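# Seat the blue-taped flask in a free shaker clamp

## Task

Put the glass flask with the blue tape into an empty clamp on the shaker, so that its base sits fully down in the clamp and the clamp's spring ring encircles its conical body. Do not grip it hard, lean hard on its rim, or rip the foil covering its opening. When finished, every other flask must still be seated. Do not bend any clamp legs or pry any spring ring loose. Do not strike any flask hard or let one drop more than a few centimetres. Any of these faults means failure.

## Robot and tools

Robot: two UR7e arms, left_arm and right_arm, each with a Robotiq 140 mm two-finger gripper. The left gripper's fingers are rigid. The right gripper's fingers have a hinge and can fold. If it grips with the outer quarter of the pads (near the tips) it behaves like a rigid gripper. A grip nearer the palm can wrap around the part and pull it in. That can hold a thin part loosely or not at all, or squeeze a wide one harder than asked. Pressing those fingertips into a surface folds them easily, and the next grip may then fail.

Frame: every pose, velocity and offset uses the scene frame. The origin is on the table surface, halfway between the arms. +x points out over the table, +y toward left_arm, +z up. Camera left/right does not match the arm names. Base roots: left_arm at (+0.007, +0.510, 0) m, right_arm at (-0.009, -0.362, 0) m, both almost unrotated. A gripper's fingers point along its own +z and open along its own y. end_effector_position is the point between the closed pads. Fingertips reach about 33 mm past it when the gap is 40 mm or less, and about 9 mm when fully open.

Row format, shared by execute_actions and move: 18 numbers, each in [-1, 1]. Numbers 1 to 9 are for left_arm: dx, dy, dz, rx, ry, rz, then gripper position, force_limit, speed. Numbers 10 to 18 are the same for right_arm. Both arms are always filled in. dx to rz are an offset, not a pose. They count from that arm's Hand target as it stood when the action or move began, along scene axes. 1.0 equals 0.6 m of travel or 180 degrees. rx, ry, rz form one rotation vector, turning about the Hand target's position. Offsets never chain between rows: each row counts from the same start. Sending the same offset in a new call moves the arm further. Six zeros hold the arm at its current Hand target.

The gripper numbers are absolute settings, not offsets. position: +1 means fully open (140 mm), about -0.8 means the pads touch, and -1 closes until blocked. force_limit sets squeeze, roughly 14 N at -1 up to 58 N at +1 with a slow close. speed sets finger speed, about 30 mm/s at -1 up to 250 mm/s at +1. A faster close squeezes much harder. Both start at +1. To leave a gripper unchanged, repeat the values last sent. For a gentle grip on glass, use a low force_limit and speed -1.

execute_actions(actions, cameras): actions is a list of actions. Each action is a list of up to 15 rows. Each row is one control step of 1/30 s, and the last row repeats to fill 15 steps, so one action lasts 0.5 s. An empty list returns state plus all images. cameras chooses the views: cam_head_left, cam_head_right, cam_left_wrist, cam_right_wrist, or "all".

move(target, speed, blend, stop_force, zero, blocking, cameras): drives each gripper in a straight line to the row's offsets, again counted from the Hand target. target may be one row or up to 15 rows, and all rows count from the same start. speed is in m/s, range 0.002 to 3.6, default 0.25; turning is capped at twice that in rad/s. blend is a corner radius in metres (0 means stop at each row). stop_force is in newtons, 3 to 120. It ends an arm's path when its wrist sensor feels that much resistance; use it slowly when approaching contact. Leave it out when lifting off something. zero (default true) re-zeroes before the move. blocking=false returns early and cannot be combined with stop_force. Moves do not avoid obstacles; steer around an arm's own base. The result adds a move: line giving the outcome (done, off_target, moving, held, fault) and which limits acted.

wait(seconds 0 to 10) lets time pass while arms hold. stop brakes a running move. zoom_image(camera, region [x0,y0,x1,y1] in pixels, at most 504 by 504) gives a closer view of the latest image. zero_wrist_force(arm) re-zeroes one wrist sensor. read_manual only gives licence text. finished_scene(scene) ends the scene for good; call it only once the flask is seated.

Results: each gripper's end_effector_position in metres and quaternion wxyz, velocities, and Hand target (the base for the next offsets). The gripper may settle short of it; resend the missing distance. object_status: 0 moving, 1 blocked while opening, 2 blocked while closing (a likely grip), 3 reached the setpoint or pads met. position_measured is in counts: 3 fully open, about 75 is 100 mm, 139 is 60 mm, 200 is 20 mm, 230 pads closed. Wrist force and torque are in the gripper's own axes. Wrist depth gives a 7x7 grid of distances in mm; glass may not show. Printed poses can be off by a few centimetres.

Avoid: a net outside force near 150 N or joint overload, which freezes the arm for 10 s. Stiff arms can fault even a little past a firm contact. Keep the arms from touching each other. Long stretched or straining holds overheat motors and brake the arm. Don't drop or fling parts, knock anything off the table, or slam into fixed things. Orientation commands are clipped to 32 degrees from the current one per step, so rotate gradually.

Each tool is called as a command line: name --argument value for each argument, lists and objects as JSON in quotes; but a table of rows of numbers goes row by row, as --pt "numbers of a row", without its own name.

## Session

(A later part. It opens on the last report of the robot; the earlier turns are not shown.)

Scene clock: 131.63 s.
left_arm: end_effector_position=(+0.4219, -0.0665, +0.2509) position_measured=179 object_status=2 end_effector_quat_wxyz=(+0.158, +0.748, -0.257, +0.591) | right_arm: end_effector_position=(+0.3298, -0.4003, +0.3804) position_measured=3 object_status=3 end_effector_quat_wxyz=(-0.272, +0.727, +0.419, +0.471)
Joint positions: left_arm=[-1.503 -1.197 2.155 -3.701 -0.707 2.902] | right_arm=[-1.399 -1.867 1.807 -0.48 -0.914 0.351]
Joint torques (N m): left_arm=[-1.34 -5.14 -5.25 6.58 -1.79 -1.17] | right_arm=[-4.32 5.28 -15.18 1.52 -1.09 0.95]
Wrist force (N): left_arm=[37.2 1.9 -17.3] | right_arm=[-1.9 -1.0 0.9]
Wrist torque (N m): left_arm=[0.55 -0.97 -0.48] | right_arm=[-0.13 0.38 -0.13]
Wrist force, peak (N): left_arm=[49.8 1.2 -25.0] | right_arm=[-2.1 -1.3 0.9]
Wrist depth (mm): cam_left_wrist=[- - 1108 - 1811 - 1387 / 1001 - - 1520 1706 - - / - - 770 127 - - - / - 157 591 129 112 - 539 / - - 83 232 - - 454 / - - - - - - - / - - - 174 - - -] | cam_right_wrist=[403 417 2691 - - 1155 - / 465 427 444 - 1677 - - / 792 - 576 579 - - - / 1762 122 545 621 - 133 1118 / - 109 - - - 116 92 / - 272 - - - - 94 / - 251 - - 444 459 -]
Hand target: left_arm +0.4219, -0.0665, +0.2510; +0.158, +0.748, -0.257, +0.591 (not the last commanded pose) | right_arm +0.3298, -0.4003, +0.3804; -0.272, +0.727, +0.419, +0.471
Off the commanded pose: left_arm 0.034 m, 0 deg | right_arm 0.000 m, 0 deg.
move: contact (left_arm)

move --target '[-0.0014,0.001,0.0015,0,0,0,-1,-1,-1,0,0,0,0,0,0,1,1,1]' --speed 0.01

move --target '[0,0,-0.06,0,0,0,-1,-1,-1,0,0,0,0,0,0,1,1,1]' --speed 0.01 --stop_force 46 --cameras '["cam_left_wrist","cam_right_wrist"]'

zoom_image --camera "cam_right_wrist" --region '[330, 80, 430, 230]'

zoom_image --camera "cam_left_wrist" --region '[380, 290, 580, 504]'

Scene clock: 133.93 s.
left_arm: end_effector_position=(+0.4211, -0.0659, +0.2518) position_measured=179 object_status=2 end_effector_quat_wxyz=(+0.158, +0.748, -0.257, +0.591) | right_arm: end_effector_position=(+0.3298, -0.4003, +0.3804) position_measured=3 object_status=3 end_effector_quat_wxyz=(-0.272, +0.727, +0.419, +0.471)
Joint positions: left_arm=[-1.504 -1.201 2.157 -3.698 -0.706 2.9] | right_arm=[-1.399 -1.867 1.807 -0.48 -0.914 0.351]
Joint torques (N m): left_arm=[-9.74 -29.49 -7.17 -0.45 2.15 -1.35] | right_arm=[-4.55 4.05 -16.23 1.09 -1.15 1.01]
Wrist force (N): left_arm=[11.1 5.8 1.8] | right_arm=[-2.0 -1.1 0.8]
Wrist torque (N m): left_arm=[0.44 -0.34 -0.41] | right_arm=[-0.16 0.40 -0.13]
Wrist force, peak (N): left_arm=[37.3 1.7 -17.4] | right_arm=[-2.3 -1.0 0.9]
Wrist depth (mm): cam_left_wrist=[- 1073 1124 - - - 1420 / - - - - - 1659 - / - 1135 - 129 714 - - / - - - 129 112 - - / 495 - 83 219 - - - / - - - - - - - / - - - 177 - - -] | cam_right_wrist=[401 416 2226 - 1737 1360 - / 467 428 444 - - - - / 798 1943 590 543 - 1324 - / 1712 122 568 587 - 133 1123 / - 109 - - - 116 92 / - 276 - - - - 94 / - 250 - - - - -]
Hand target: left_arm +0.4211, -0.0659, +0.2519; +0.158, +0.748, -0.257, +0.591 | right_arm +0.3298, -0.4003, +0.3804; -0.272, +0.727, +0.419, +0.471
Off the commanded pose: left_arm 0.000 m, 0 deg | right_arm 0.000 m, 0 deg.
move: done

Scene clock: 135.07 s.
left_arm: end_effector_position=(+0.4211, -0.0659, +0.2498) position_measured=179 object_status=2 end_effector_quat_wxyz=(+0.158, +0.748, -0.256, +0.591) | right_arm: end_effector_position=(+0.3298, -0.4003, +0.3804) position_measured=3 object_status=3 end_effector_quat_wxyz=(-0.272, +0.727, +0.419, +0.471)
Joint positions: left_arm=[-1.504 -1.196 2.158 -3.706 -0.705 2.9] | right_arm=[-1.399 -1.867 1.807 -0.48 -0.914 0.351]
Joint torques (N m): left_arm=[-7.61 -2.8 -2.25 9.77 -2.61 -1.2] | right_arm=[-5.1 4.97 -14.53 1.21 -1.16 0.97]
Wrist force (N): left_arm=[45.2 3.6 -19.9] | right_arm=[-2.1 -1.2 0.8]
Wrist torque (N m): left_arm=[0.44 -1.10 -0.36] | right_arm=[-0.18 0.44 -0.13]
Wrist force, peak (N): left_arm=[58.0 3.7 -27.8] | right_arm=[-2.3 -0.9 1.1]
Wrist depth (mm): cam_left_wrist=[- - - - 1625 - 1659 / 892 1005 - - 1581 - - / - 1140 - 123 - - 623 / - 160 - 129 113 - 534 / - - 83 217 - - 425 / - - - 190 - - - / - - - 176 - - -] | cam_right_wrist=[402 415 2473 2847 1800 - 1069 / 466 428 444 - 2986 1415 - / 790 2246 575 538 - - 1134 / 1774 122 538 565 - 133 1069 / - 109 - - - 116 92 / - 1243 - - - - 94 / - 261 448 - - - -]
Hand target: left_arm +0.4211, -0.0659, +0.2498; +0.158, +0.748, -0.256, +0.591 (not the last commanded pose) | right_arm +0.3298, -0.4003, +0.3804; -0.272, +0.727, +0.419, +0.471
Off the commanded pose: left_arm 0.034 m, 0 deg | right_arm 0.000 m, 0 deg.
move: contact (left_arm)
camera_calibration:
cam_left_wrist: T_world_to_cam=[[-0.56521, -0.824063, -0.0381817, 0.200902], [-0.469526, 0.359406, -0.806457, 0.419911], [0.678294, -0.437891, -0.590059, -0.0209526], [0, 0, 0, 1]] pos_world=[0.324923, 0.00546238, 0.333948]
cam_right_wrist: T_world_to_cam=[[0.855938, -0.516549, 0.0233843, -0.493831], [-0.341804, -0.599156, -0.724004, 0.150884], [0.387995, 0.61171, -0.689399, 0.525796], [0, 0, 0, 1]] pos_world=[0.270255, -0.486319, 0.483272]
Images, in order (width x height): cam_left_wrist 896x504, cam_right_wrist 896x504.

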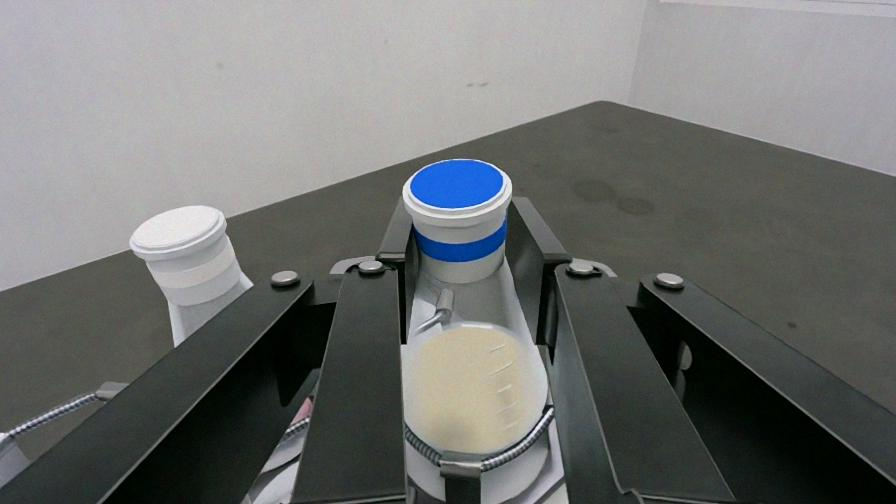

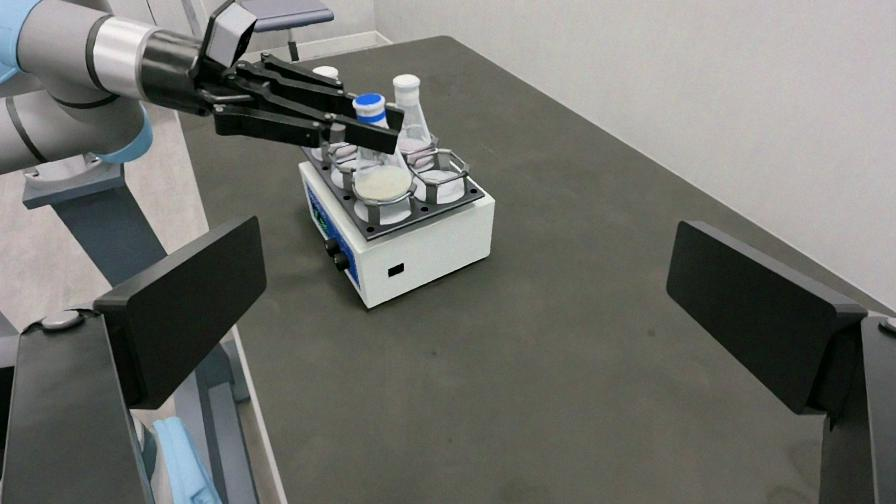

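Scaled by 3.360 from the camera's 896x504 image, which has a finer 1280x720 frame.

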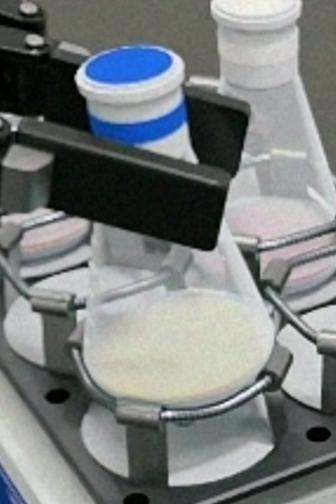

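Scaled by 2.355 from the camera's 896x504 image, which has a finer 1280x720 frame.

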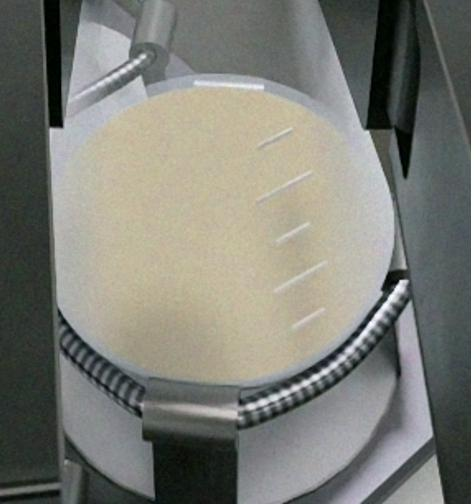

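move --target '[0,0,-0.06,0,0,0,-1,-1,-1,0,0,0,0,0,0,1,1,1]' --speed 0.01 --stop_force 52 --cameras '["cam_left_wrist","cam_right_wrist"]' --zero false

zoom_image --camera "cam_right_wrist" --region '[330, 80, 430, 230]'

zoom_image --camera "cam_left_wrist" --region '[380, 290, 580, 504]'

Scene clock: 138.60 s.
left_arm: end_effector_position=(+0.4210, -0.0650, +0.2489) position_measured=179 object_status=2 end_effector_quat_wxyz=(+0.172, +0.744, -0.246, +0.597) | right_arm: end_effector_position=(+0.3298, -0.4003, +0.3804) position_measured=3 object_status=3 end_effector_quat_wxyz=(-0.272, +0.727, +0.419, +0.471)
Joint positions: left_arm=[-1.505 -1.173 2.163 -3.772 -0.705 2.901] | right_arm=[-1.399 -1.867 1.807 -0.48 -0.914 0.351]
Joint torques (N m): left_arm=[-5.01 4.98 5.75 10.25 -1.31 -1.27] | right_arm=[-3.29 3.8 -15.38 1.38 -1.08 1.17]
Wrist force (N): left_arm=[53.7 3.1 -24.9] | right_arm=[-2.0 -1.0 0.8]
Wrist torque (N m): left_arm=[0.29 -1.24 -0.18] | right_arm=[-0.14 0.40 -0.12]
Wrist force, peak (N): left_arm=[57.3 3.1 -29.7] | right_arm=[-2.4 -1.0 0.9]
Wrist depth (mm): cam_left_wrist=[930 - - 1379 - 1614 1333 / - 1036 1210 - 1757 - - / - - - 121 700 725 737 / - 158 559 129 121 - - / - - 83 211 - - 456 / - - - 193 - - 393 / - - - 174 - - -] | cam_right_wrist=[412 420 3265 2267 1943 1368 1098 / 468 430 445 1172 - 1269 1003 / 780 2206 605 547 - 1440 1200 / 1827 122 539 621 - 133 1160 / - 109 - - - 116 92 / - 1065 - - - - 94 / - 253 - - 452 457 -]
Hand target: left_arm +0.4210, -0.0650, +0.2487; +0.172, +0.744, -0.246, +0.597 (not the last commanded pose) | right_arm +0.3298, -0.4003, +0.3804; -0.272, +0.727, +0.419, +0.471
Off the commanded pose: left_arm 0.035 m, 2 deg | right_arm 0.000 m, 0 deg.
move: contact (left_arm)
camera_calibration:
cam_left_wrist: T_world_to_cam=[[-0.565226, -0.824888, -0.00895681, 0.194231], [-0.46688, 0.328827, -0.820912, 0.419289], [0.680105, -0.459819, -0.570985, -0.0280592], [0, 0, 0, 1]] pos_world=[0.324625, 0.00944316, 0.329917]
cam_right_wrist: T_world_to_cam=[[0.855938, -0.516549, 0.0233843, -0.493831], [-0.341804, -0.599156, -0.724004, 0.150884], [0.387995, 0.61171, -0.689399, 0.525796], [0, 0, 0, 1]] pos_world=[0.270255, -0.486319, 0.483272]
Images, in order (width x height): cam_left_wrist 896x504, cam_right_wrist 896x504.

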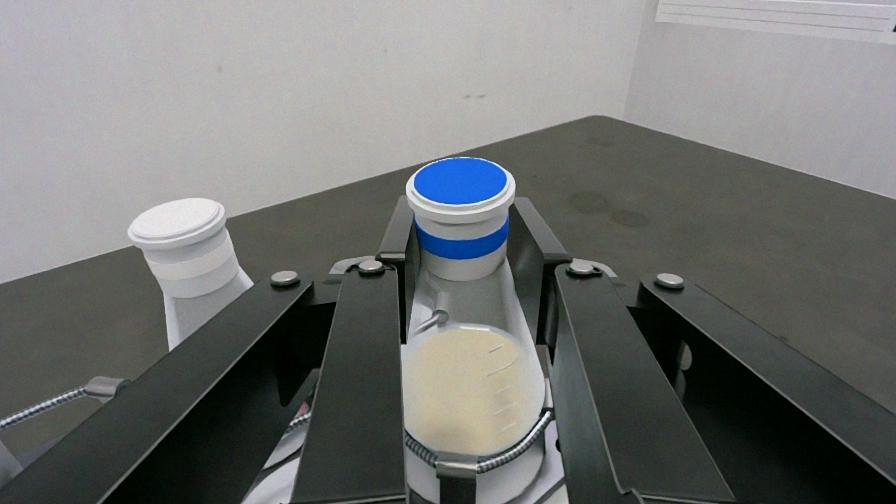

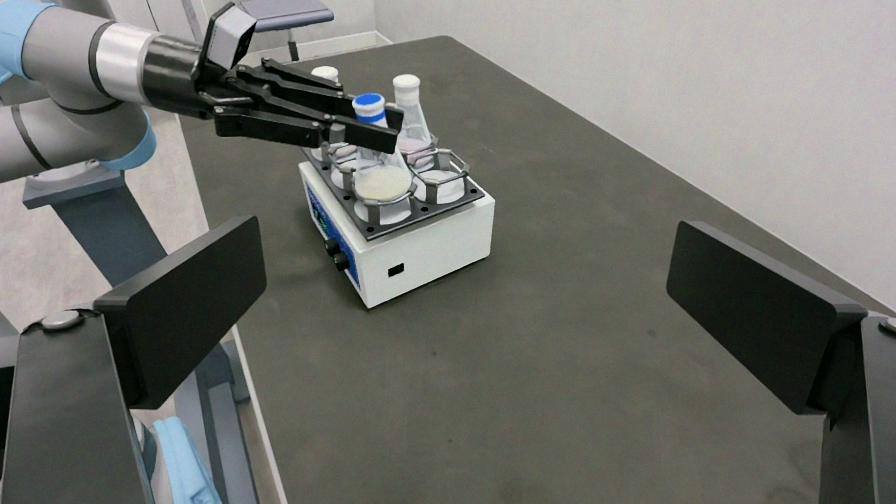

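Scaled by 3.360 from the camera's 896x504 image, which has a finer 1280x720 frame.

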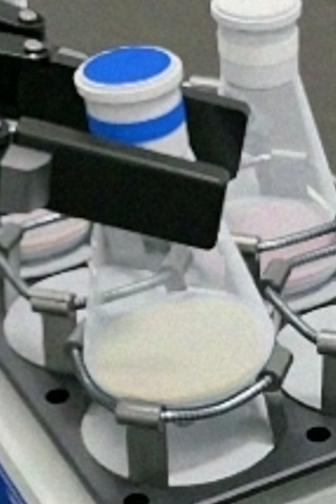

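Scaled by 2.355 from the camera's 896x504 image, which has a finer 1280x720 frame.

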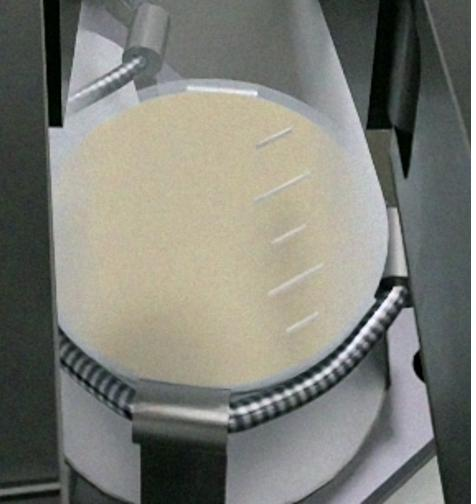

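move --pt "0 0 0.0133 0 0 0 -1 -1 -1 0 0 0 0 0 0 1 1 1" --pt "-0.0116 0.0081 0.018 -0.0239 -0.0341 0 -1 -1 -1 0 0 0 0 0 0 1 1 1" --speed 0.03 --blend '[0.002,0]' --cameras '["cam_left_wrist","cam_right_wrist"]'

zoom_image --camera "cam_right_wrist" --region '[330, 80, 430, 230]'

zoom_image --camera "cam_left_wrist" --region '[380, 290, 580, 504]'

Scene clock: 148.83 s.
left_arm: end_effector_position=(+0.4140, -0.0602, +0.2595) position_measured=179 object_status=2 end_effector_quat_wxyz=(+0.186, +0.704, -0.232, +0.645) | right_arm: end_effector_position=(+0.3298, -0.4003, +0.3804) position_measured=3 object_status=3 end_effector_quat_wxyz=(-0.272, +0.727, +0.419, +0.471)
Joint positions: left_arm=[-1.534 -1.082 2.16 -4.055 -0.651 3.047] | right_arm=[-1.399 -1.867 1.807 -0.48 -0.914 0.351]
Joint torques (N m): left_arm=[-2.28 -40.97 -11.74 -0.94 -1.35 -1.82] | right_arm=[-3.04 4.82 -16.16 1.21 -1.15 1]
Wrist force (N): left_arm=[2.4 5.0 -0.4] | right_arm=[-2.1 -0.8 0.8]
Wrist torque (N m): left_arm=[0.96 -0.84 -0.11] | right_arm=[-0.09 0.43 -0.12]
Wrist force, peak (N): left_arm=[54.0 2.9 -25.2] | right_arm=[-2.4 -1.0 0.9]
Wrist depth (mm): cam_left_wrist=[- - 1303 1403 - 1993 1268 / 1040 - 1174 1592 - 1636 1403 / - 1174 1403 122 888 1614 - / 1005 172 1303 129 139 719 704 / - - 83 - - - - / - - - - - - - / - - - 189 - - -] | cam_right_wrist=[643 443 2986 - - - - / 447 436 456 890 1038 1345 - / 497 914 606 571 907 - - / 1774 122 658 597 - 133 - / - 109 - - - 116 92 / - 1212 - - - - 95 / - 254 - 456 - - -]
Hand target: left_arm +0.4141, -0.0602, +0.2595; +0.186, +0.704, -0.232, +0.645 | right_arm +0.3298, -0.4003, +0.3804; -0.272, +0.727, +0.419, +0.471
Off the commanded pose: left_arm 0.000 m, 0 deg | right_arm 0.000 m, 0 deg.
move: done
camera_calibration:
cam_left_wrist: T_world_to_cam=[[-0.564335, -0.825507, -0.00799473, 0.193676], [-0.375157, 0.265068, -0.888255, 0.398831], [0.73538, -0.498274, -0.459282, -0.069204], [0, 0, 0, 1]] pos_world=[0.309814, 0.0196815, 0.324028]
cam_right_wrist: T_world_to_cam=[[0.855938, -0.516549, 0.0233843, -0.493831], [-0.341804, -0.599156, -0.724004, 0.150884], [0.387995, 0.61171, -0.689399, 0.525796], [0, 0, 0, 1]] pos_world=[0.270255, -0.486319, 0.483272]
Images, in order (width x height): cam_left_wrist 896x504, cam_right_wrist 896x504.

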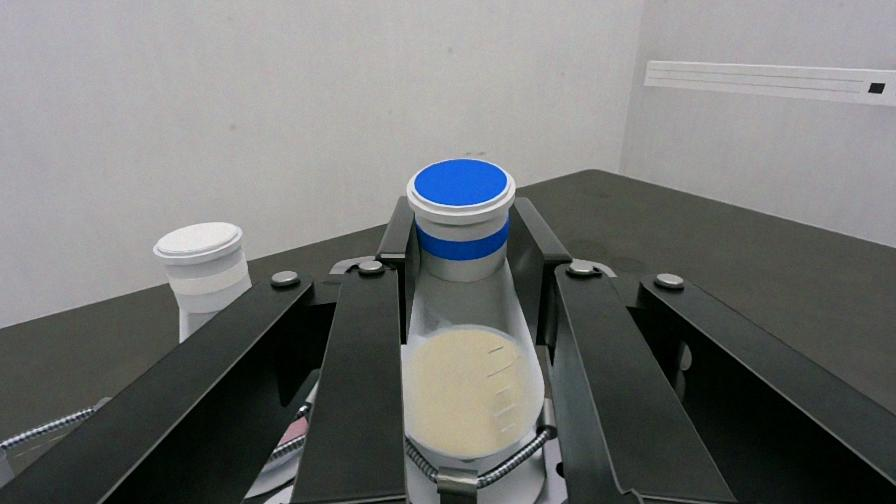

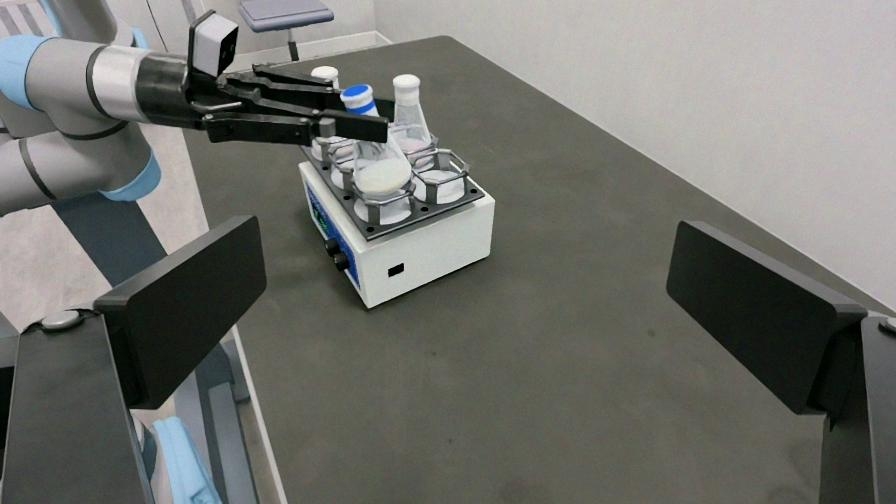

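Scaled by 3.360 from the camera's 896x504 image, which has a finer 1280x720 frame.

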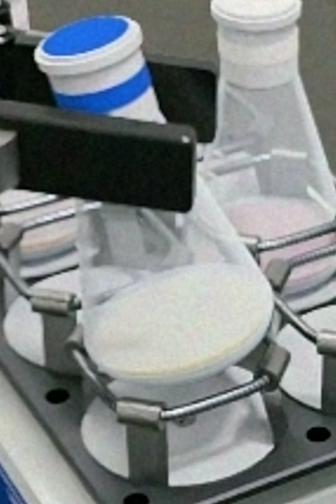

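Scaled by 2.355 from the camera's 896x504 image, which has a finer 1280x720 frame.

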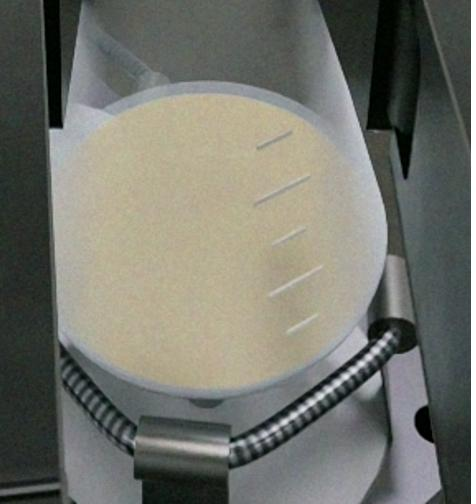

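move --target '[0,0,-0.02,0,0,0,-1,-1,-1,0,0,0,0,0,0,1,1,1]' --speed 0.01 --stop_force 10 --cameras '["cam_left_wrist","cam_right_wrist"]'

zoom_image --camera "cam_right_wrist" --region '[330, 80, 430, 230]'

zoom_image --camera "cam_left_wrist" --region '[380, 290, 580, 504]'

Scene clock: 151.83 s.
left_arm: end_effector_position=(+0.4141, -0.0602, +0.2505) position_measured=179 object_status=2 end_effector_quat_wxyz=(+0.186, +0.704, -0.232, +0.645) | right_arm: end_effector_position=(+0.3298, -0.4003, +0.3804) position_measured=3 object_status=3 end_effector_quat_wxyz=(-0.272, +0.727, +0.419, +0.471)
Joint positions: left_arm=[-1.534 -1.059 2.162 -4.079 -0.651 3.047] | right_arm=[-1.399 -1.867 1.807 -0.48 -0.914 0.351]
Joint torques (N m): left_arm=[12.55 -39.69 -13.45 -2.29 0.69 -1.14] | right_arm=[-3.92 5.18 -15.66 1.31 -1.2 0.89]
Wrist force (N): left_arm=[5.7 5.5 -1.1] | right_arm=[-2.2 -1.0 1.0]
Wrist torque (N m): left_arm=[0.64 -0.86 -0.23] | right_arm=[-0.13 0.45 -0.13]
Wrist force, peak (N): left_arm=[13.7 8.2 -3.6] | right_arm=[-2.3 -1.1 1.1]
Wrist depth (mm): cam_left_wrist=[- - - - - - - / - 980 1268 1603 - - 1420 / 980 - - 127 - - - / - 164 - 130 121 - - / - - 83 204 - - 550 / - - - 189 - - - / - - - 169 - - -] | cam_right_wrist=[651 2075 2782 - - - - / 441 443 453 - - 1399 1134 / 497 1883 577 572 - - - / 1749 122 553 573 - 142 - / - 109 - 589 - 116 92 / - 275 - 525 - - 94 / - 249 - - - - -]
Hand target: left_arm +0.4141, -0.0602, +0.2505; +0.186, +0.704, -0.232, +0.645 (not the last commanded pose) | right_arm +0.3298, -0.4003, +0.3804; -0.272, +0.727, +0.419, +0.471
Off the commanded pose: left_arm 0.003 m, 0 deg | right_arm 0.000 m, 0 deg.
move: contact (left_arm)
camera_calibration:
cam_left_wrist: T_world_to_cam=[[-0.564417, -0.825454, -0.00769619, 0.193617], [-0.375205, 0.264834, -0.888304, 0.390845], [0.735293, -0.498486, -0.459191, -0.0732857], [0, 0, 0, 1]] pos_world=[0.309814, 0.0197814, 0.315027]
cam_right_wrist: T_world_to_cam=[[0.855938, -0.516549, 0.0233843, -0.493831], [-0.341804, -0.599156, -0.724004, 0.150884], [0.387995, 0.61171, -0.689399, 0.525796], [0, 0, 0, 1]] pos_world=[0.270255, -0.486319, 0.483272]
Images, in order (width x height): cam_left_wrist 896x504, cam_right_wrist 896x504.

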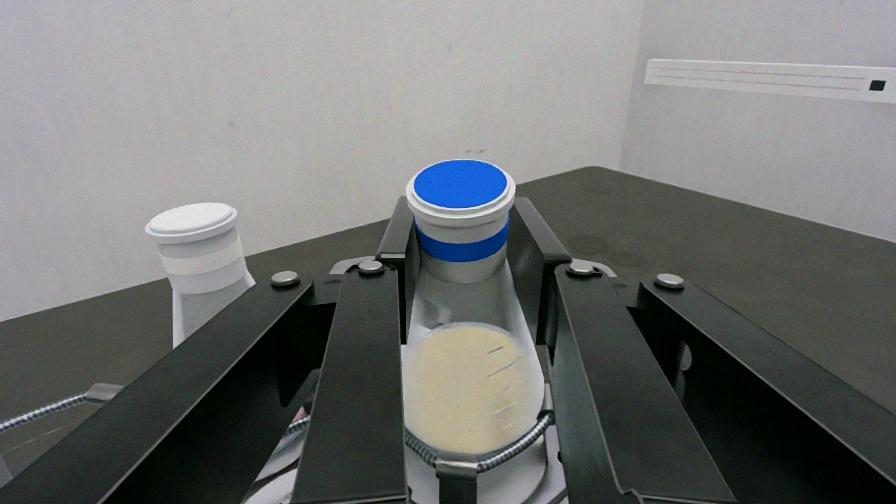

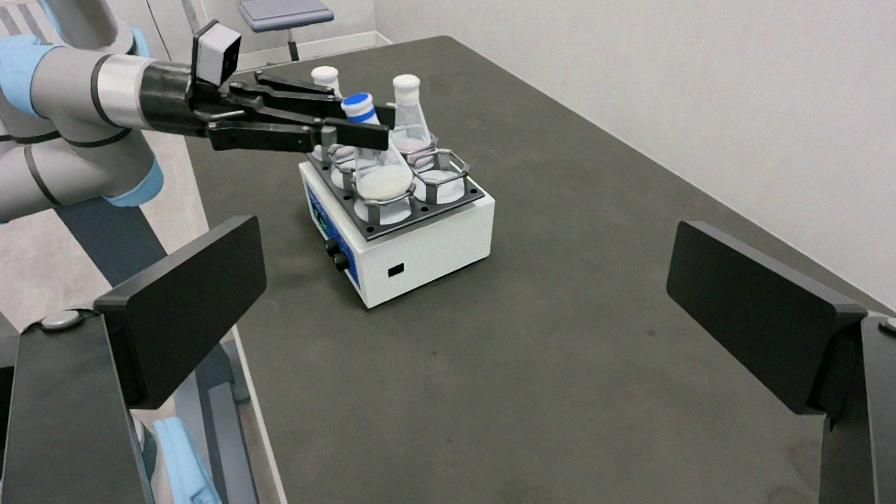

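Scaled by 3.360 from the camera's 896x504 image, which has a finer 1280x720 frame.

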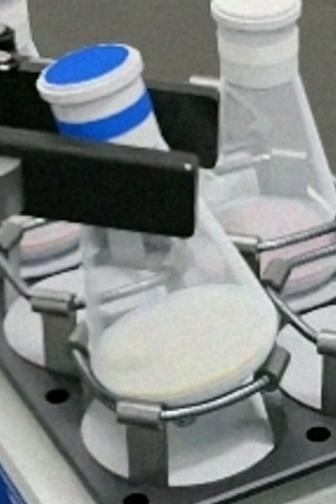

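Scaled by 2.355 from the camera's 896x504 image, which has a finer 1280x720 frame.

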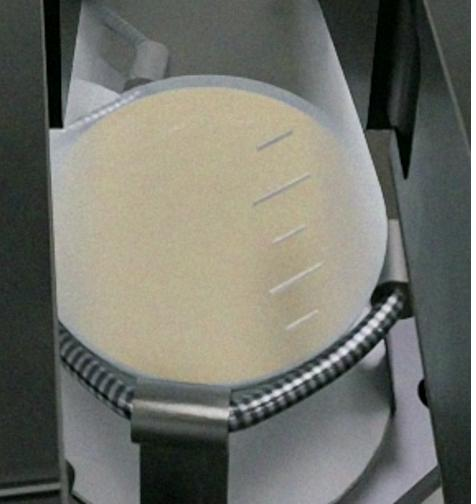

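move --pt "0 0 0.004 0 0 0 -1 -1 -1 0 0 0 0 0 0 1 1 1" --pt "0.0055 -0.0038 0.004 0 0 0 -1 -1 -1 0 0 0 0 0 0 1 1 1" --speed 0.02

move --target '[0,0,-0.02,0,0,0,-1,-1,-1,0,0,0,0,0,0,1,1,1]' --speed 0.01 --stop_force 10 --cameras '["cam_left_wrist","cam_right_wrist"]'

zoom_image --camera "cam_right_wrist" --region '[330, 80, 430, 230]'

zoom_image --camera "cam_left_wrist" --region '[380, 290, 580, 504]'

Scene clock: 154.50 s.
left_arm: end_effector_position=(+0.4175, -0.0625, +0.2529) position_measured=179 object_status=2 end_effector_quat_wxyz=(+0.186, +0.704, -0.232, +0.645) end_effector_velocity=(+0.000, +0.002, -0.001) end_effector_angular_velocity=(+0.003, +0.000, +0.002) | right_arm: end_effector_position=(+0.3298, -0.4003, +0.3804) position_measured=3 object_status=3 end_effector_quat_wxyz=(-0.272, +0.727, +0.419, +0.471)
Joint positions: left_arm=[-1.525 -1.06 2.151 -4.069 -0.659 3.049] | right_arm=[-1.399 -1.867 1.807 -0.48 -0.914 0.351]
Joint velocities: left_arm=[-0.002 0 0.005 -0.002 0.004 0] | right_arm=[within noise]
Joint torques (N m): left_arm=[-14.45 -39.6 -3.24 -2.67 1.49 -0.14] | right_arm=[-3.8 3.5 -16.9 1.14 -1.3 1.22]
Wrist force (N): left_arm=[3.9 3.8 -1.5] | right_arm=[-2.0 -0.9 0.8]
Wrist torque (N m): left_arm=[0.71 -0.91 -0.17] | right_arm=[-0.13 0.41 -0.13]
Wrist force, peak (N): left_arm=[6.1 5.6 -1.1] | right_arm=[-2.2 -1.1 1.1]
Wrist depth (mm): cam_left_wrist=[- - - - - 1647 - / 976 - 1174 - - 1670 1387 / 1054 - - 121 - - - / - 164 - 128 113 599 621 / - - 83 - - - - / - - - - - - - / - - - 163 - - -] | cam_right_wrist=[644 450 2605 2167 1737 1296 1123 / 440 436 452 1189 1654 1024 1134 / 491 577 615 569 - - - / 1787 122 - 643 - 132 1212 / - 109 - - - 116 92 / - 1016 - - - - 94 / - 251 453 - - - -]
Hand target: left_arm +0.4174, -0.0625, +0.2529; +0.186, +0.704, -0.232, +0.645 | right_arm +0.3298, -0.4003, +0.3804; -0.272, +0.727, +0.419, +0.471
Off the commanded pose: left_arm 0.000 m, 0 deg | right_arm 0.000 m, 0 deg.
move: done

Scene clock: 155.40 s.
left_arm: end_effector_position=(+0.4174, -0.0624, +0.2518) position_measured=179 object_status=2 end_effector_quat_wxyz=(+0.186, +0.704, -0.232, +0.645) | right_arm: end_effector_position=(+0.3298, -0.4003, +0.3804) position_measured=3 object_status=3 end_effector_quat_wxyz=(-0.272, +0.727, +0.419, +0.471)
Joint positions: left_arm=[-1.526 -1.057 2.151 -4.073 -0.658 3.049] | right_arm=[-1.399 -1.867 1.807 -0.48 -0.914 0.351]
Joint torques (N m): left_arm=[4.77 -30.98 -13 -1.09 -1.68 0.89] | right_arm=[-4.27 5.05 -17.34 1.61 -1.15 1.28]
Wrist force (N): left_arm=[10.6 3.7 -5.4] | right_arm=[-1.8 -1.0 1.0]
Wrist torque (N m): left_arm=[0.75 -1.04 -0.18] | right_arm=[-0.13 0.35 -0.13]
Wrist force, peak (N): left_arm=[19.0 3.9 -10.7] | right_arm=[-2.3 -1.0 0.7]
Wrist depth (mm): cam_left_wrist=[841 - - 1511 - - 1501 / - 1129 - - - - 1403 / - - 1268 127 - - 1492 / 945 157 - 127 112 - 694 / - - 83 - - - 484 / - - - - - - - / - - - 165 - - -] | cam_right_wrist=[649 434 2633 3449 1654 - 1020 / 444 440 455 1118 - - 1134 / 502 744 569 528 - - 1083 / 1724 122 - 579 - 133 1144 / - 109 - - - 116 92 / - 1103 - - - - 94 / - 251 - - - 456 -]
Hand target: left_arm +0.4175, -0.0624, +0.2518; +0.186, +0.704, -0.232, +0.645 (not the last commanded pose) | right_arm +0.3298, -0.4003, +0.3804; -0.272, +0.727, +0.419, +0.471
Off the commanded pose: left_arm 0.011 m, 0 deg | right_arm 0.000 m, 0 deg.
move: contact (left_arm)
camera_calibration:
cam_left_wrist: T_world_to_cam=[[-0.564283, -0.825547, -0.00749956, 0.193626], [-0.375187, 0.264521, -0.888405, 0.3938], [0.735404, -0.498498, -0.459, -0.076427], [0, 0, 0, 1]] pos_world=[0.313213, 0.0175807, 0.316226]
cam_right_wrist: T_world_to_cam=[[0.855938, -0.516549, 0.0233843, -0.493831], [-0.341804, -0.599156, -0.724004, 0.150884], [0.387995, 0.61171, -0.689399, 0.525796], [0, 0, 0, 1]] pos_world=[0.270255, -0.486319, 0.483272]
Images, in order (width x height): cam_left_wrist 896x504, cam_right_wrist 896x504.

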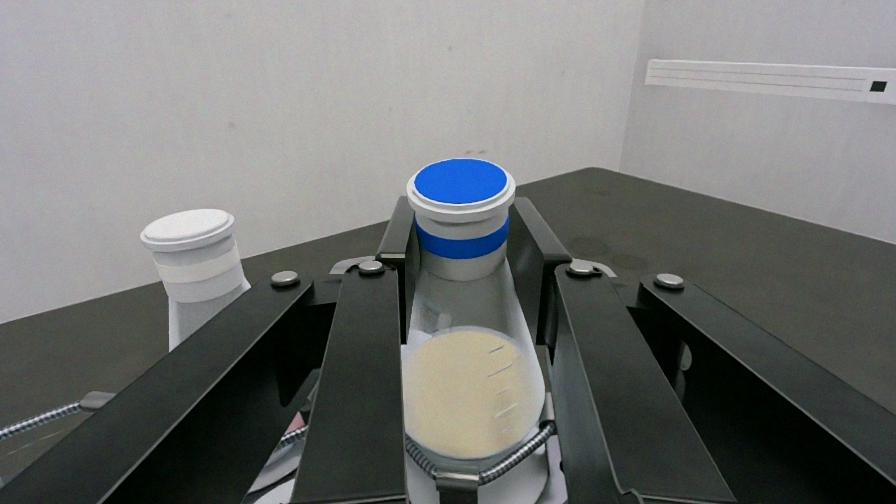

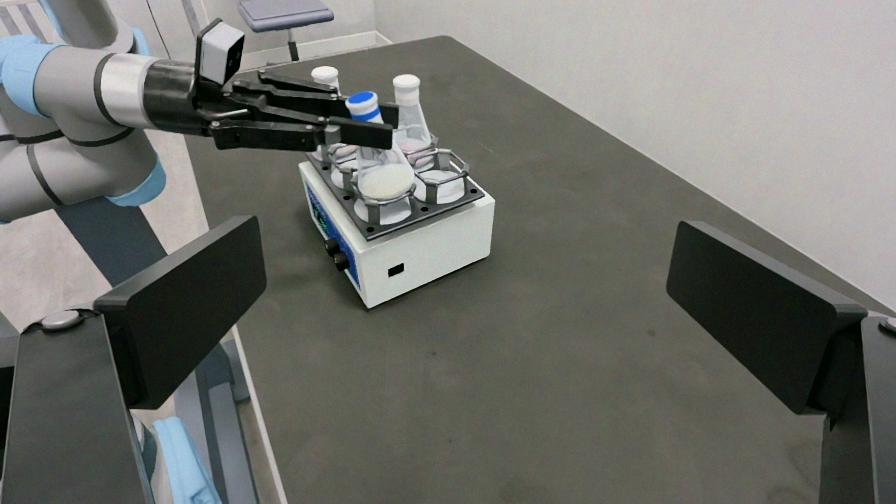

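Scaled by 3.360 from the camera's 896x504 image, which has a finer 1280x720 frame.

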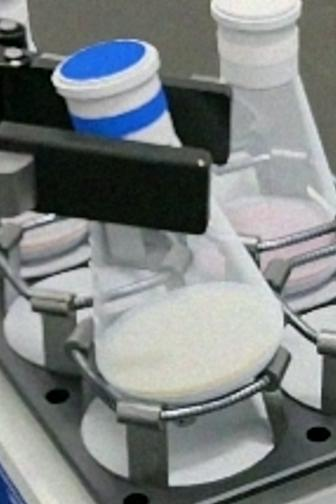

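Scaled by 2.355 from the camera's 896x504 image, which has a finer 1280x720 frame.

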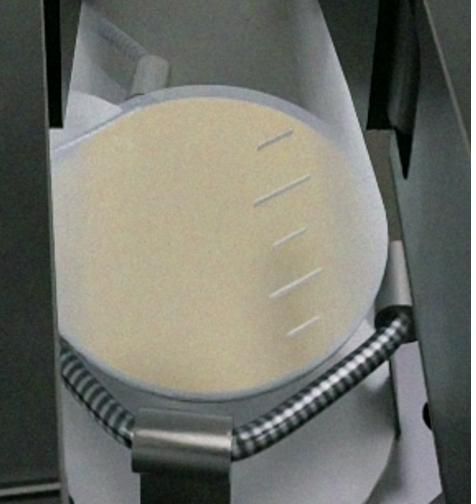

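move --pt "0 0 0.008 0 0 0 -1 -1 -1 0 0 0 0 0 0 1 1 1" --pt "-0.0123 0.0086 0.01 -0.0191 -0.0273 0 -1 -1 -1 0 0 0 0 0 0 1 1 1" --speed 0.03 --blend '[0.002,0]'

move --target '[0,0,-0.03,0,0,0,-1,-1,-1,0,0,0,0,0,0,1,1,1]' --speed 0.01 --stop_force 10 --cameras '["cam_left_wrist","cam_right_wrist"]'

zoom_image --camera "cam_right_wrist" --region '[330, 80, 430, 230]'

zoom_image --camera "cam_left_wrist" --region '[380, 290, 580, 504]'

Scene clock: 160.10 s.
left_arm: end_effector_position=(+0.4100, -0.0573, +0.2578) position_measured=179 object_status=2 end_effector_quat_wxyz=(+0.197, +0.670, -0.220, +0.681) | right_arm: end_effector_position=(+0.3298, -0.4003, +0.3804) position_measured=3 object_status=3 end_effector_quat_wxyz=(-0.272, +0.727, +0.419, +0.471)
Joint positions: left_arm=[-1.547 -0.977 2.13 -4.304 -0.631 3.184] | right_arm=[-1.399 -1.867 1.807 -0.48 -0.914 0.351]
Joint torques (N m): left_arm=[-3.3 -42.14 -5.24 -0.49 -1.21 -1.74] | right_arm=[-3.71 4.72 -15.67 1.44 -1.03 1.05]
Wrist force (N): left_arm=[2.1 3.0 0.6] | right_arm=[-1.9 -0.8 0.9]
Wrist torque (N m): left_arm=[0.50 -0.81 -0.11] | right_arm=[-0.10 0.39 -0.13]
Wrist force, peak (N): left_arm=[10.7 3.6 -5.4] | right_arm=[-2.2 -1.5 0.9]
Wrist depth (mm): cam_left_wrist=[- - - 1482 - - - / - - 1310 - - 1731 1210 / - - - 122 1744 - - / 1022 - - 127 139 984 - / 1001 - 83 211 - - - / - - - - - - - / - - - 187 - - -] | cam_right_wrist=[688 2024 2814 3354 - - - / 448 452 461 - - - 1139 / 504 800 620 559 - - - / 1689 122 686 587 - 133 - / - 109 553 - 572 123 92 / - 1051 - 510 - - 94 / - 253 - - - 454 -]
Hand target: left_arm +0.4101, -0.0573, +0.2578; +0.197, +0.670, -0.220, +0.681 | right_arm +0.3298, -0.4003, +0.3804; -0.272, +0.727, +0.419, +0.471
Off the commanded pose: left_arm 0.000 m, 0 deg | right_arm 0.000 m, 0 deg.
move: done

Scene clock: 161.83 s.
left_arm: end_effector_position=(+0.4101, -0.0573, +0.2485) position_measured=179 object_status=2 end_effector_quat_wxyz=(+0.197, +0.670, -0.220, +0.681) | right_arm: end_effector_position=(+0.3298, -0.4003, +0.3804) position_measured=3 object_status=3 end_effector_quat_wxyz=(-0.272, +0.727, +0.419, +0.471)
Joint positions: left_arm=[-1.546 -0.954 2.13 -4.327 -0.631 3.184] | right_arm=[-1.399 -1.867 1.807 -0.48 -0.914 0.351]
Joint torques (N m): left_arm=[10.24 -41.94 -1.73 -1.98 1.57 -1.35] | right_arm=[-2.48 4.97 -16.12 1.45 -1.21 1.02]
Wrist force (N): left_arm=[5.9 5.4 0.3] | right_arm=[-2.0 -1.1 0.8]
Wrist torque (N m): left_arm=[0.43 -1.09 -0.28] | right_arm=[-0.17 0.40 -0.13]
Wrist force, peak (N): left_arm=[14.4 7.2 -2.7] | right_arm=[-2.3 -0.9 1.0]
Wrist depth (mm): cam_left_wrist=[923 930 1303 - - 1682 1455 / 934 938 - 1348 - 1797 1659 / - - 1157 128 1682 1670 - / 1031 168 - 127 121 804 - / - - 83 - - - - / - - - - - - - / - - - 177 - - -] | cam_right_wrist=[698 782 3139 - - - 1060 / 455 456 480 - - 1530 - / 506 549 609 575 836 - 1302 / 524 122 596 563 724 133 - / - 109 576 - - 124 92 / - 1302 538 - 527 522 95 / - 249 - 452 - 471 -]
Hand target: left_arm +0.4101, -0.0573, +0.2485; +0.197, +0.670, -0.220, +0.681 (not the last commanded pose) | right_arm +0.3298, -0.4003, +0.3804; -0.272, +0.727, +0.419, +0.471
Off the commanded pose: left_arm 0.009 m, 0 deg | right_arm 0.000 m, 0 deg.
move: contact (left_arm)
camera_calibration:
cam_left_wrist: T_world_to_cam=[[-0.563812, -0.825881, -0.00614352, 0.193142], [-0.297079, 0.209739, -0.931533, 0.362379], [0.770623, -0.523384, -0.363606, -0.109485], [0, 0, 0, 1]] pos_world=[0.300922, 0.0262048, 0.298945]
cam_right_wrist: T_world_to_cam=[[0.855938, -0.516549, 0.0233843, -0.493831], [-0.341804, -0.599156, -0.724004, 0.150884], [0.387995, 0.61171, -0.689399, 0.525796], [0, 0, 0, 1]] pos_world=[0.270255, -0.486319, 0.483272]
Images, in order (width x height): cam_left_wrist 896x504, cam_right_wrist 896x504.

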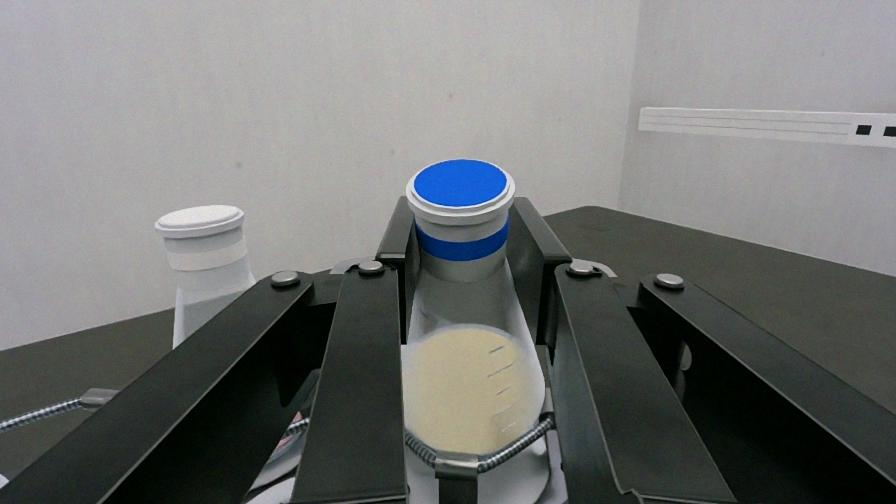

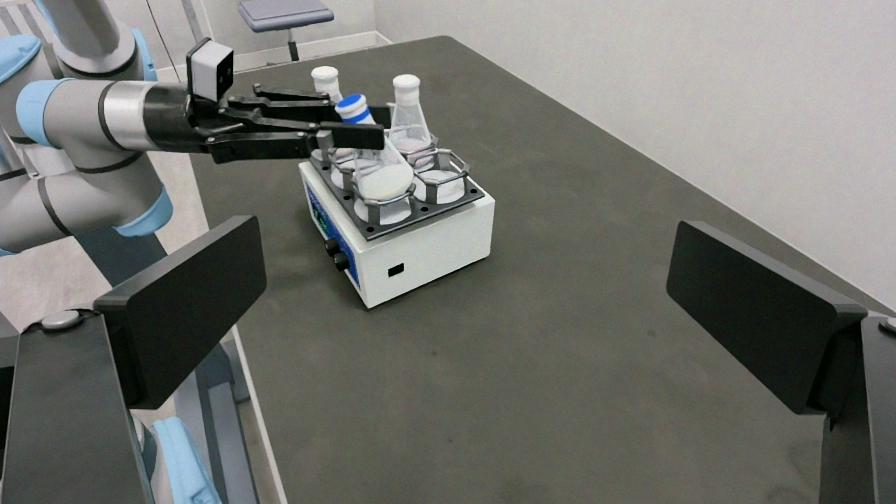

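Scaled by 3.360 from the camera's 896x504 image, which has a finer 1280x720 frame.

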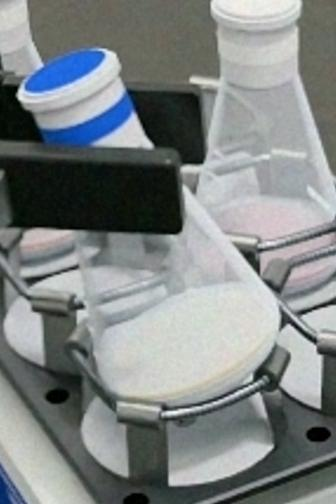

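Scaled by 2.355 from the camera's 896x504 image, which has a finer 1280x720 frame.

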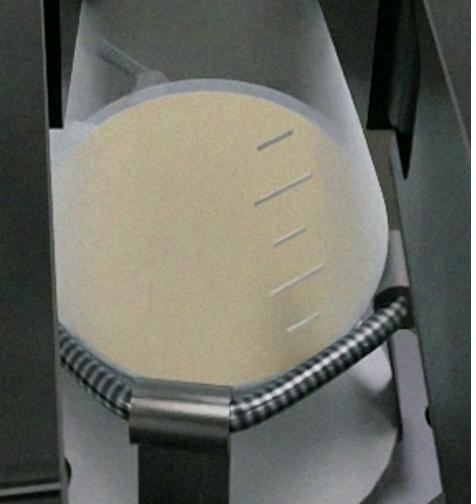

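move --pt "0 0 0.003 0 0 0 -1 -1 -1 0 0 0 0 0 0 1 1 1" --pt "0.0036 -0.0025 0.003 0 0 0 -1 -1 -1 0 0 0 0 0 0 1 1 1" --speed 0.03 --blend '[0.0005,0]'

move --target '[0,0,-0.02,0,0,0,-1,-1,-1,0,0,0,0,0,0,1,1,1]' --speed 0.01 --stop_force 10 --cameras '["cam_left_wrist","cam_right_wrist"]'

zoom_image --camera "cam_right_wrist" --region '[330, 80, 430, 230]'

zoom_image --camera "cam_left_wrist" --region '[380, 290, 580, 504]'

Scene clock: 164.33 s.
left_arm: end_effector_position=(+0.4123, -0.0588, +0.2504) position_measured=179 object_status=2 end_effector_quat_wxyz=(+0.197, +0.670, -0.220, +0.681) | right_arm: end_effector_position=(+0.3298, -0.4003, +0.3804) position_measured=3 object_status=3 end_effector_quat_wxyz=(-0.272, +0.727, +0.419, +0.471)
Joint positions: left_arm=[-1.541 -0.956 2.123 -4.318 -0.637 3.184] | right_arm=[-1.399 -1.867 1.807 -0.48 -0.914 0.351]
Joint torques (N m): left_arm=[-5.14 -35.45 -2.59 -1.63 0.66 -1.84] | right_arm=[-4.66 4.36 -16.52 1.2 -1.07 1.03]
Wrist force (N): left_arm=[4.7 2.9 0.0] | right_arm=[-2.0 -1.1 0.9]
Wrist torque (N m): left_arm=[0.49 -1.09 -0.08] | right_arm=[-0.15 0.40 -0.12]
Wrist force, peak (N): left_arm=[6.2 5.4 0.3] | right_arm=[-2.3 -1.0 1.0]
Wrist depth (mm): cam_left_wrist=[905 997 - - - - - / 941 - 1248 - - - 1420 / - - 1296 122 - 1882 - / - 166 - 128 120 - 1387 / - - 83 - - - - / - - - - - - - / - - - 159 - - -] | cam_right_wrist=[696 727 2661 - 1399 - 1139 / 456 450 457 1098 1600 - - / 503 547 550 558 - - - / 555 122 551 - - 133 1128 / - 109 582 - - 116 92 / - 525 512 - - - 94 / - 250 455 434 - - -]
Hand target: left_arm +0.4122, -0.0588, +0.2503; +0.197, +0.670, -0.220, +0.681 | right_arm +0.3298, -0.4003, +0.3804; -0.272, +0.727, +0.419, +0.471
Off the commanded pose: left_arm 0.000 m, 0 deg | right_arm 0.000 m, 0 deg.
move: done

Scene clock: 165.23 s.
left_arm: end_effector_position=(+0.4123, -0.0587, +0.2494) position_measured=179 object_status=2 end_effector_quat_wxyz=(+0.197, +0.670, -0.220, +0.681) | right_arm: end_effector_position=(+0.3298, -0.4003, +0.3804) position_measured=3 object_status=3 end_effector_quat_wxyz=(-0.272, +0.727, +0.419, +0.471)
Joint positions: left_arm=[-1.541 -0.953 2.123 -4.321 -0.637 3.184] | right_arm=[-1.399 -1.867 1.807 -0.48 -0.914 0.351]
Joint torques (N m): left_arm=[8.16 -39.44 -4.21 -2.23 2.03 -1.26] | right_arm=[-3.25 5.01 -16.88 1.43 -1.45 0.92]
Wrist force (N): left_arm=[7.7 5.7 -0.6] | right_arm=[-2.1 -1.2 0.8]
Wrist torque (N m): left_arm=[0.53 -1.25 -0.25] | right_arm=[-0.18 0.44 -0.13]
Wrist force, peak (N): left_arm=[18.1 8.1 -3.5] | right_arm=[-2.2 -0.8 1.2]
Wrist depth (mm): cam_left_wrist=[- - - - 1682 - - / 909 - - - - 2027 1333 / - 1114 - 122 - - - / - 166 - 128 139 923 - / - - 83 - - - - / - - - - - - - / - - - 167 - - -] | cam_right_wrist=[688 2186 2206 - 1737 - - / 454 450 480 - - 1511 - / 510 555 606 582 - - - / 551 122 572 609 688 132 1183 / - 109 - 593 594 116 92 / - 1042 - 514 - - 94 / - 250 459 - - - -]
Hand target: left_arm +0.4123, -0.0587, +0.2494; +0.197, +0.670, -0.220, +0.681 (not the last commanded pose) | right_arm +0.3298, -0.4003, +0.3804; -0.272, +0.727, +0.419, +0.471
Off the commanded pose: left_arm 0.011 m, 0 deg | right_arm 0.000 m, 0 deg.
move: contact (left_arm)
camera_calibration:
cam_left_wrist: T_world_to_cam=[[-0.563727, -0.825939, -0.0060311, 0.19309], [-0.297065, 0.209558, -0.931578, 0.364105], [0.770691, -0.523364, -0.363492, -0.111729], [0, 0, 0, 1]] pos_world=[0.303122, 0.0247043, 0.299744]
cam_right_wrist: T_world_to_cam=[[0.855938, -0.516549, 0.0233843, -0.493831], [-0.341804, -0.599156, -0.724004, 0.150884], [0.387995, 0.61171, -0.689399, 0.525796], [0, 0, 0, 1]] pos_world=[0.270255, -0.486319, 0.483272]
Images, in order (width x height): cam_left_wrist 896x504, cam_right_wrist 896x504.

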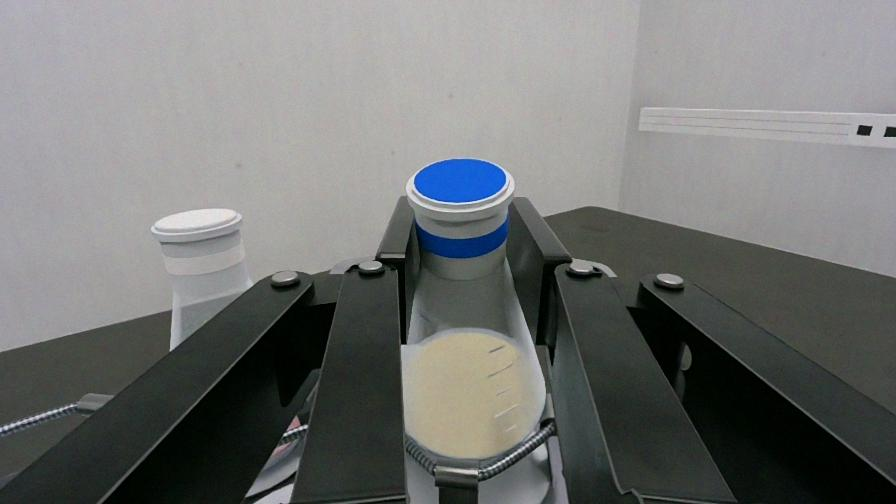

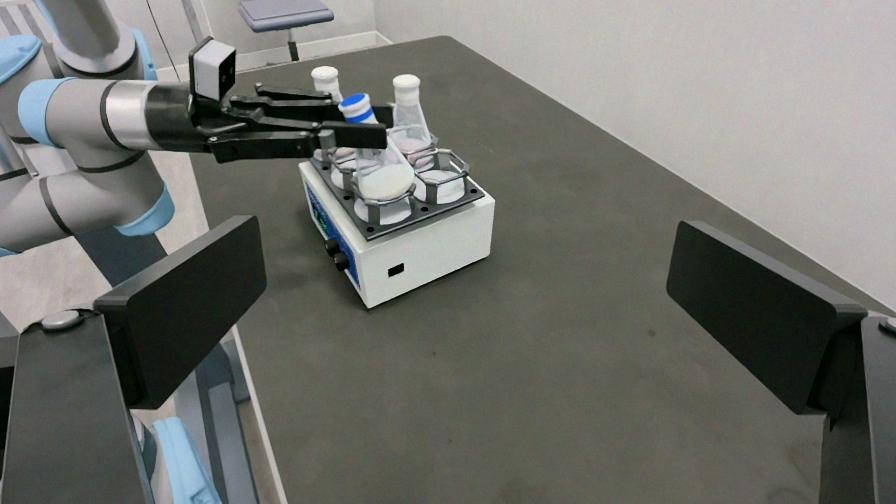

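Scaled by 3.360 from the camera's 896x504 image, which has a finer 1280x720 frame.

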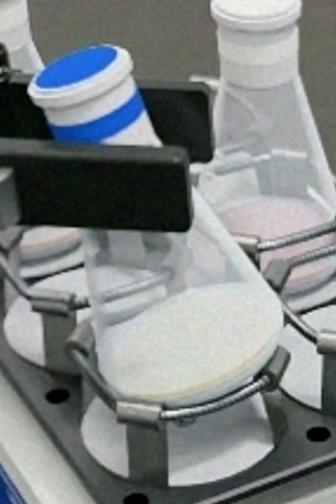

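Scaled by 2.355 from the camera's 896x504 image, which has a finer 1280x720 frame.

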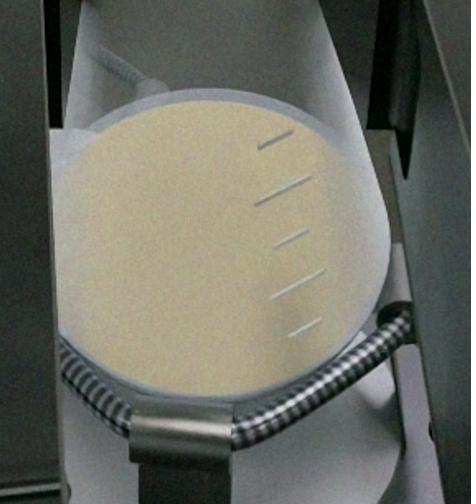

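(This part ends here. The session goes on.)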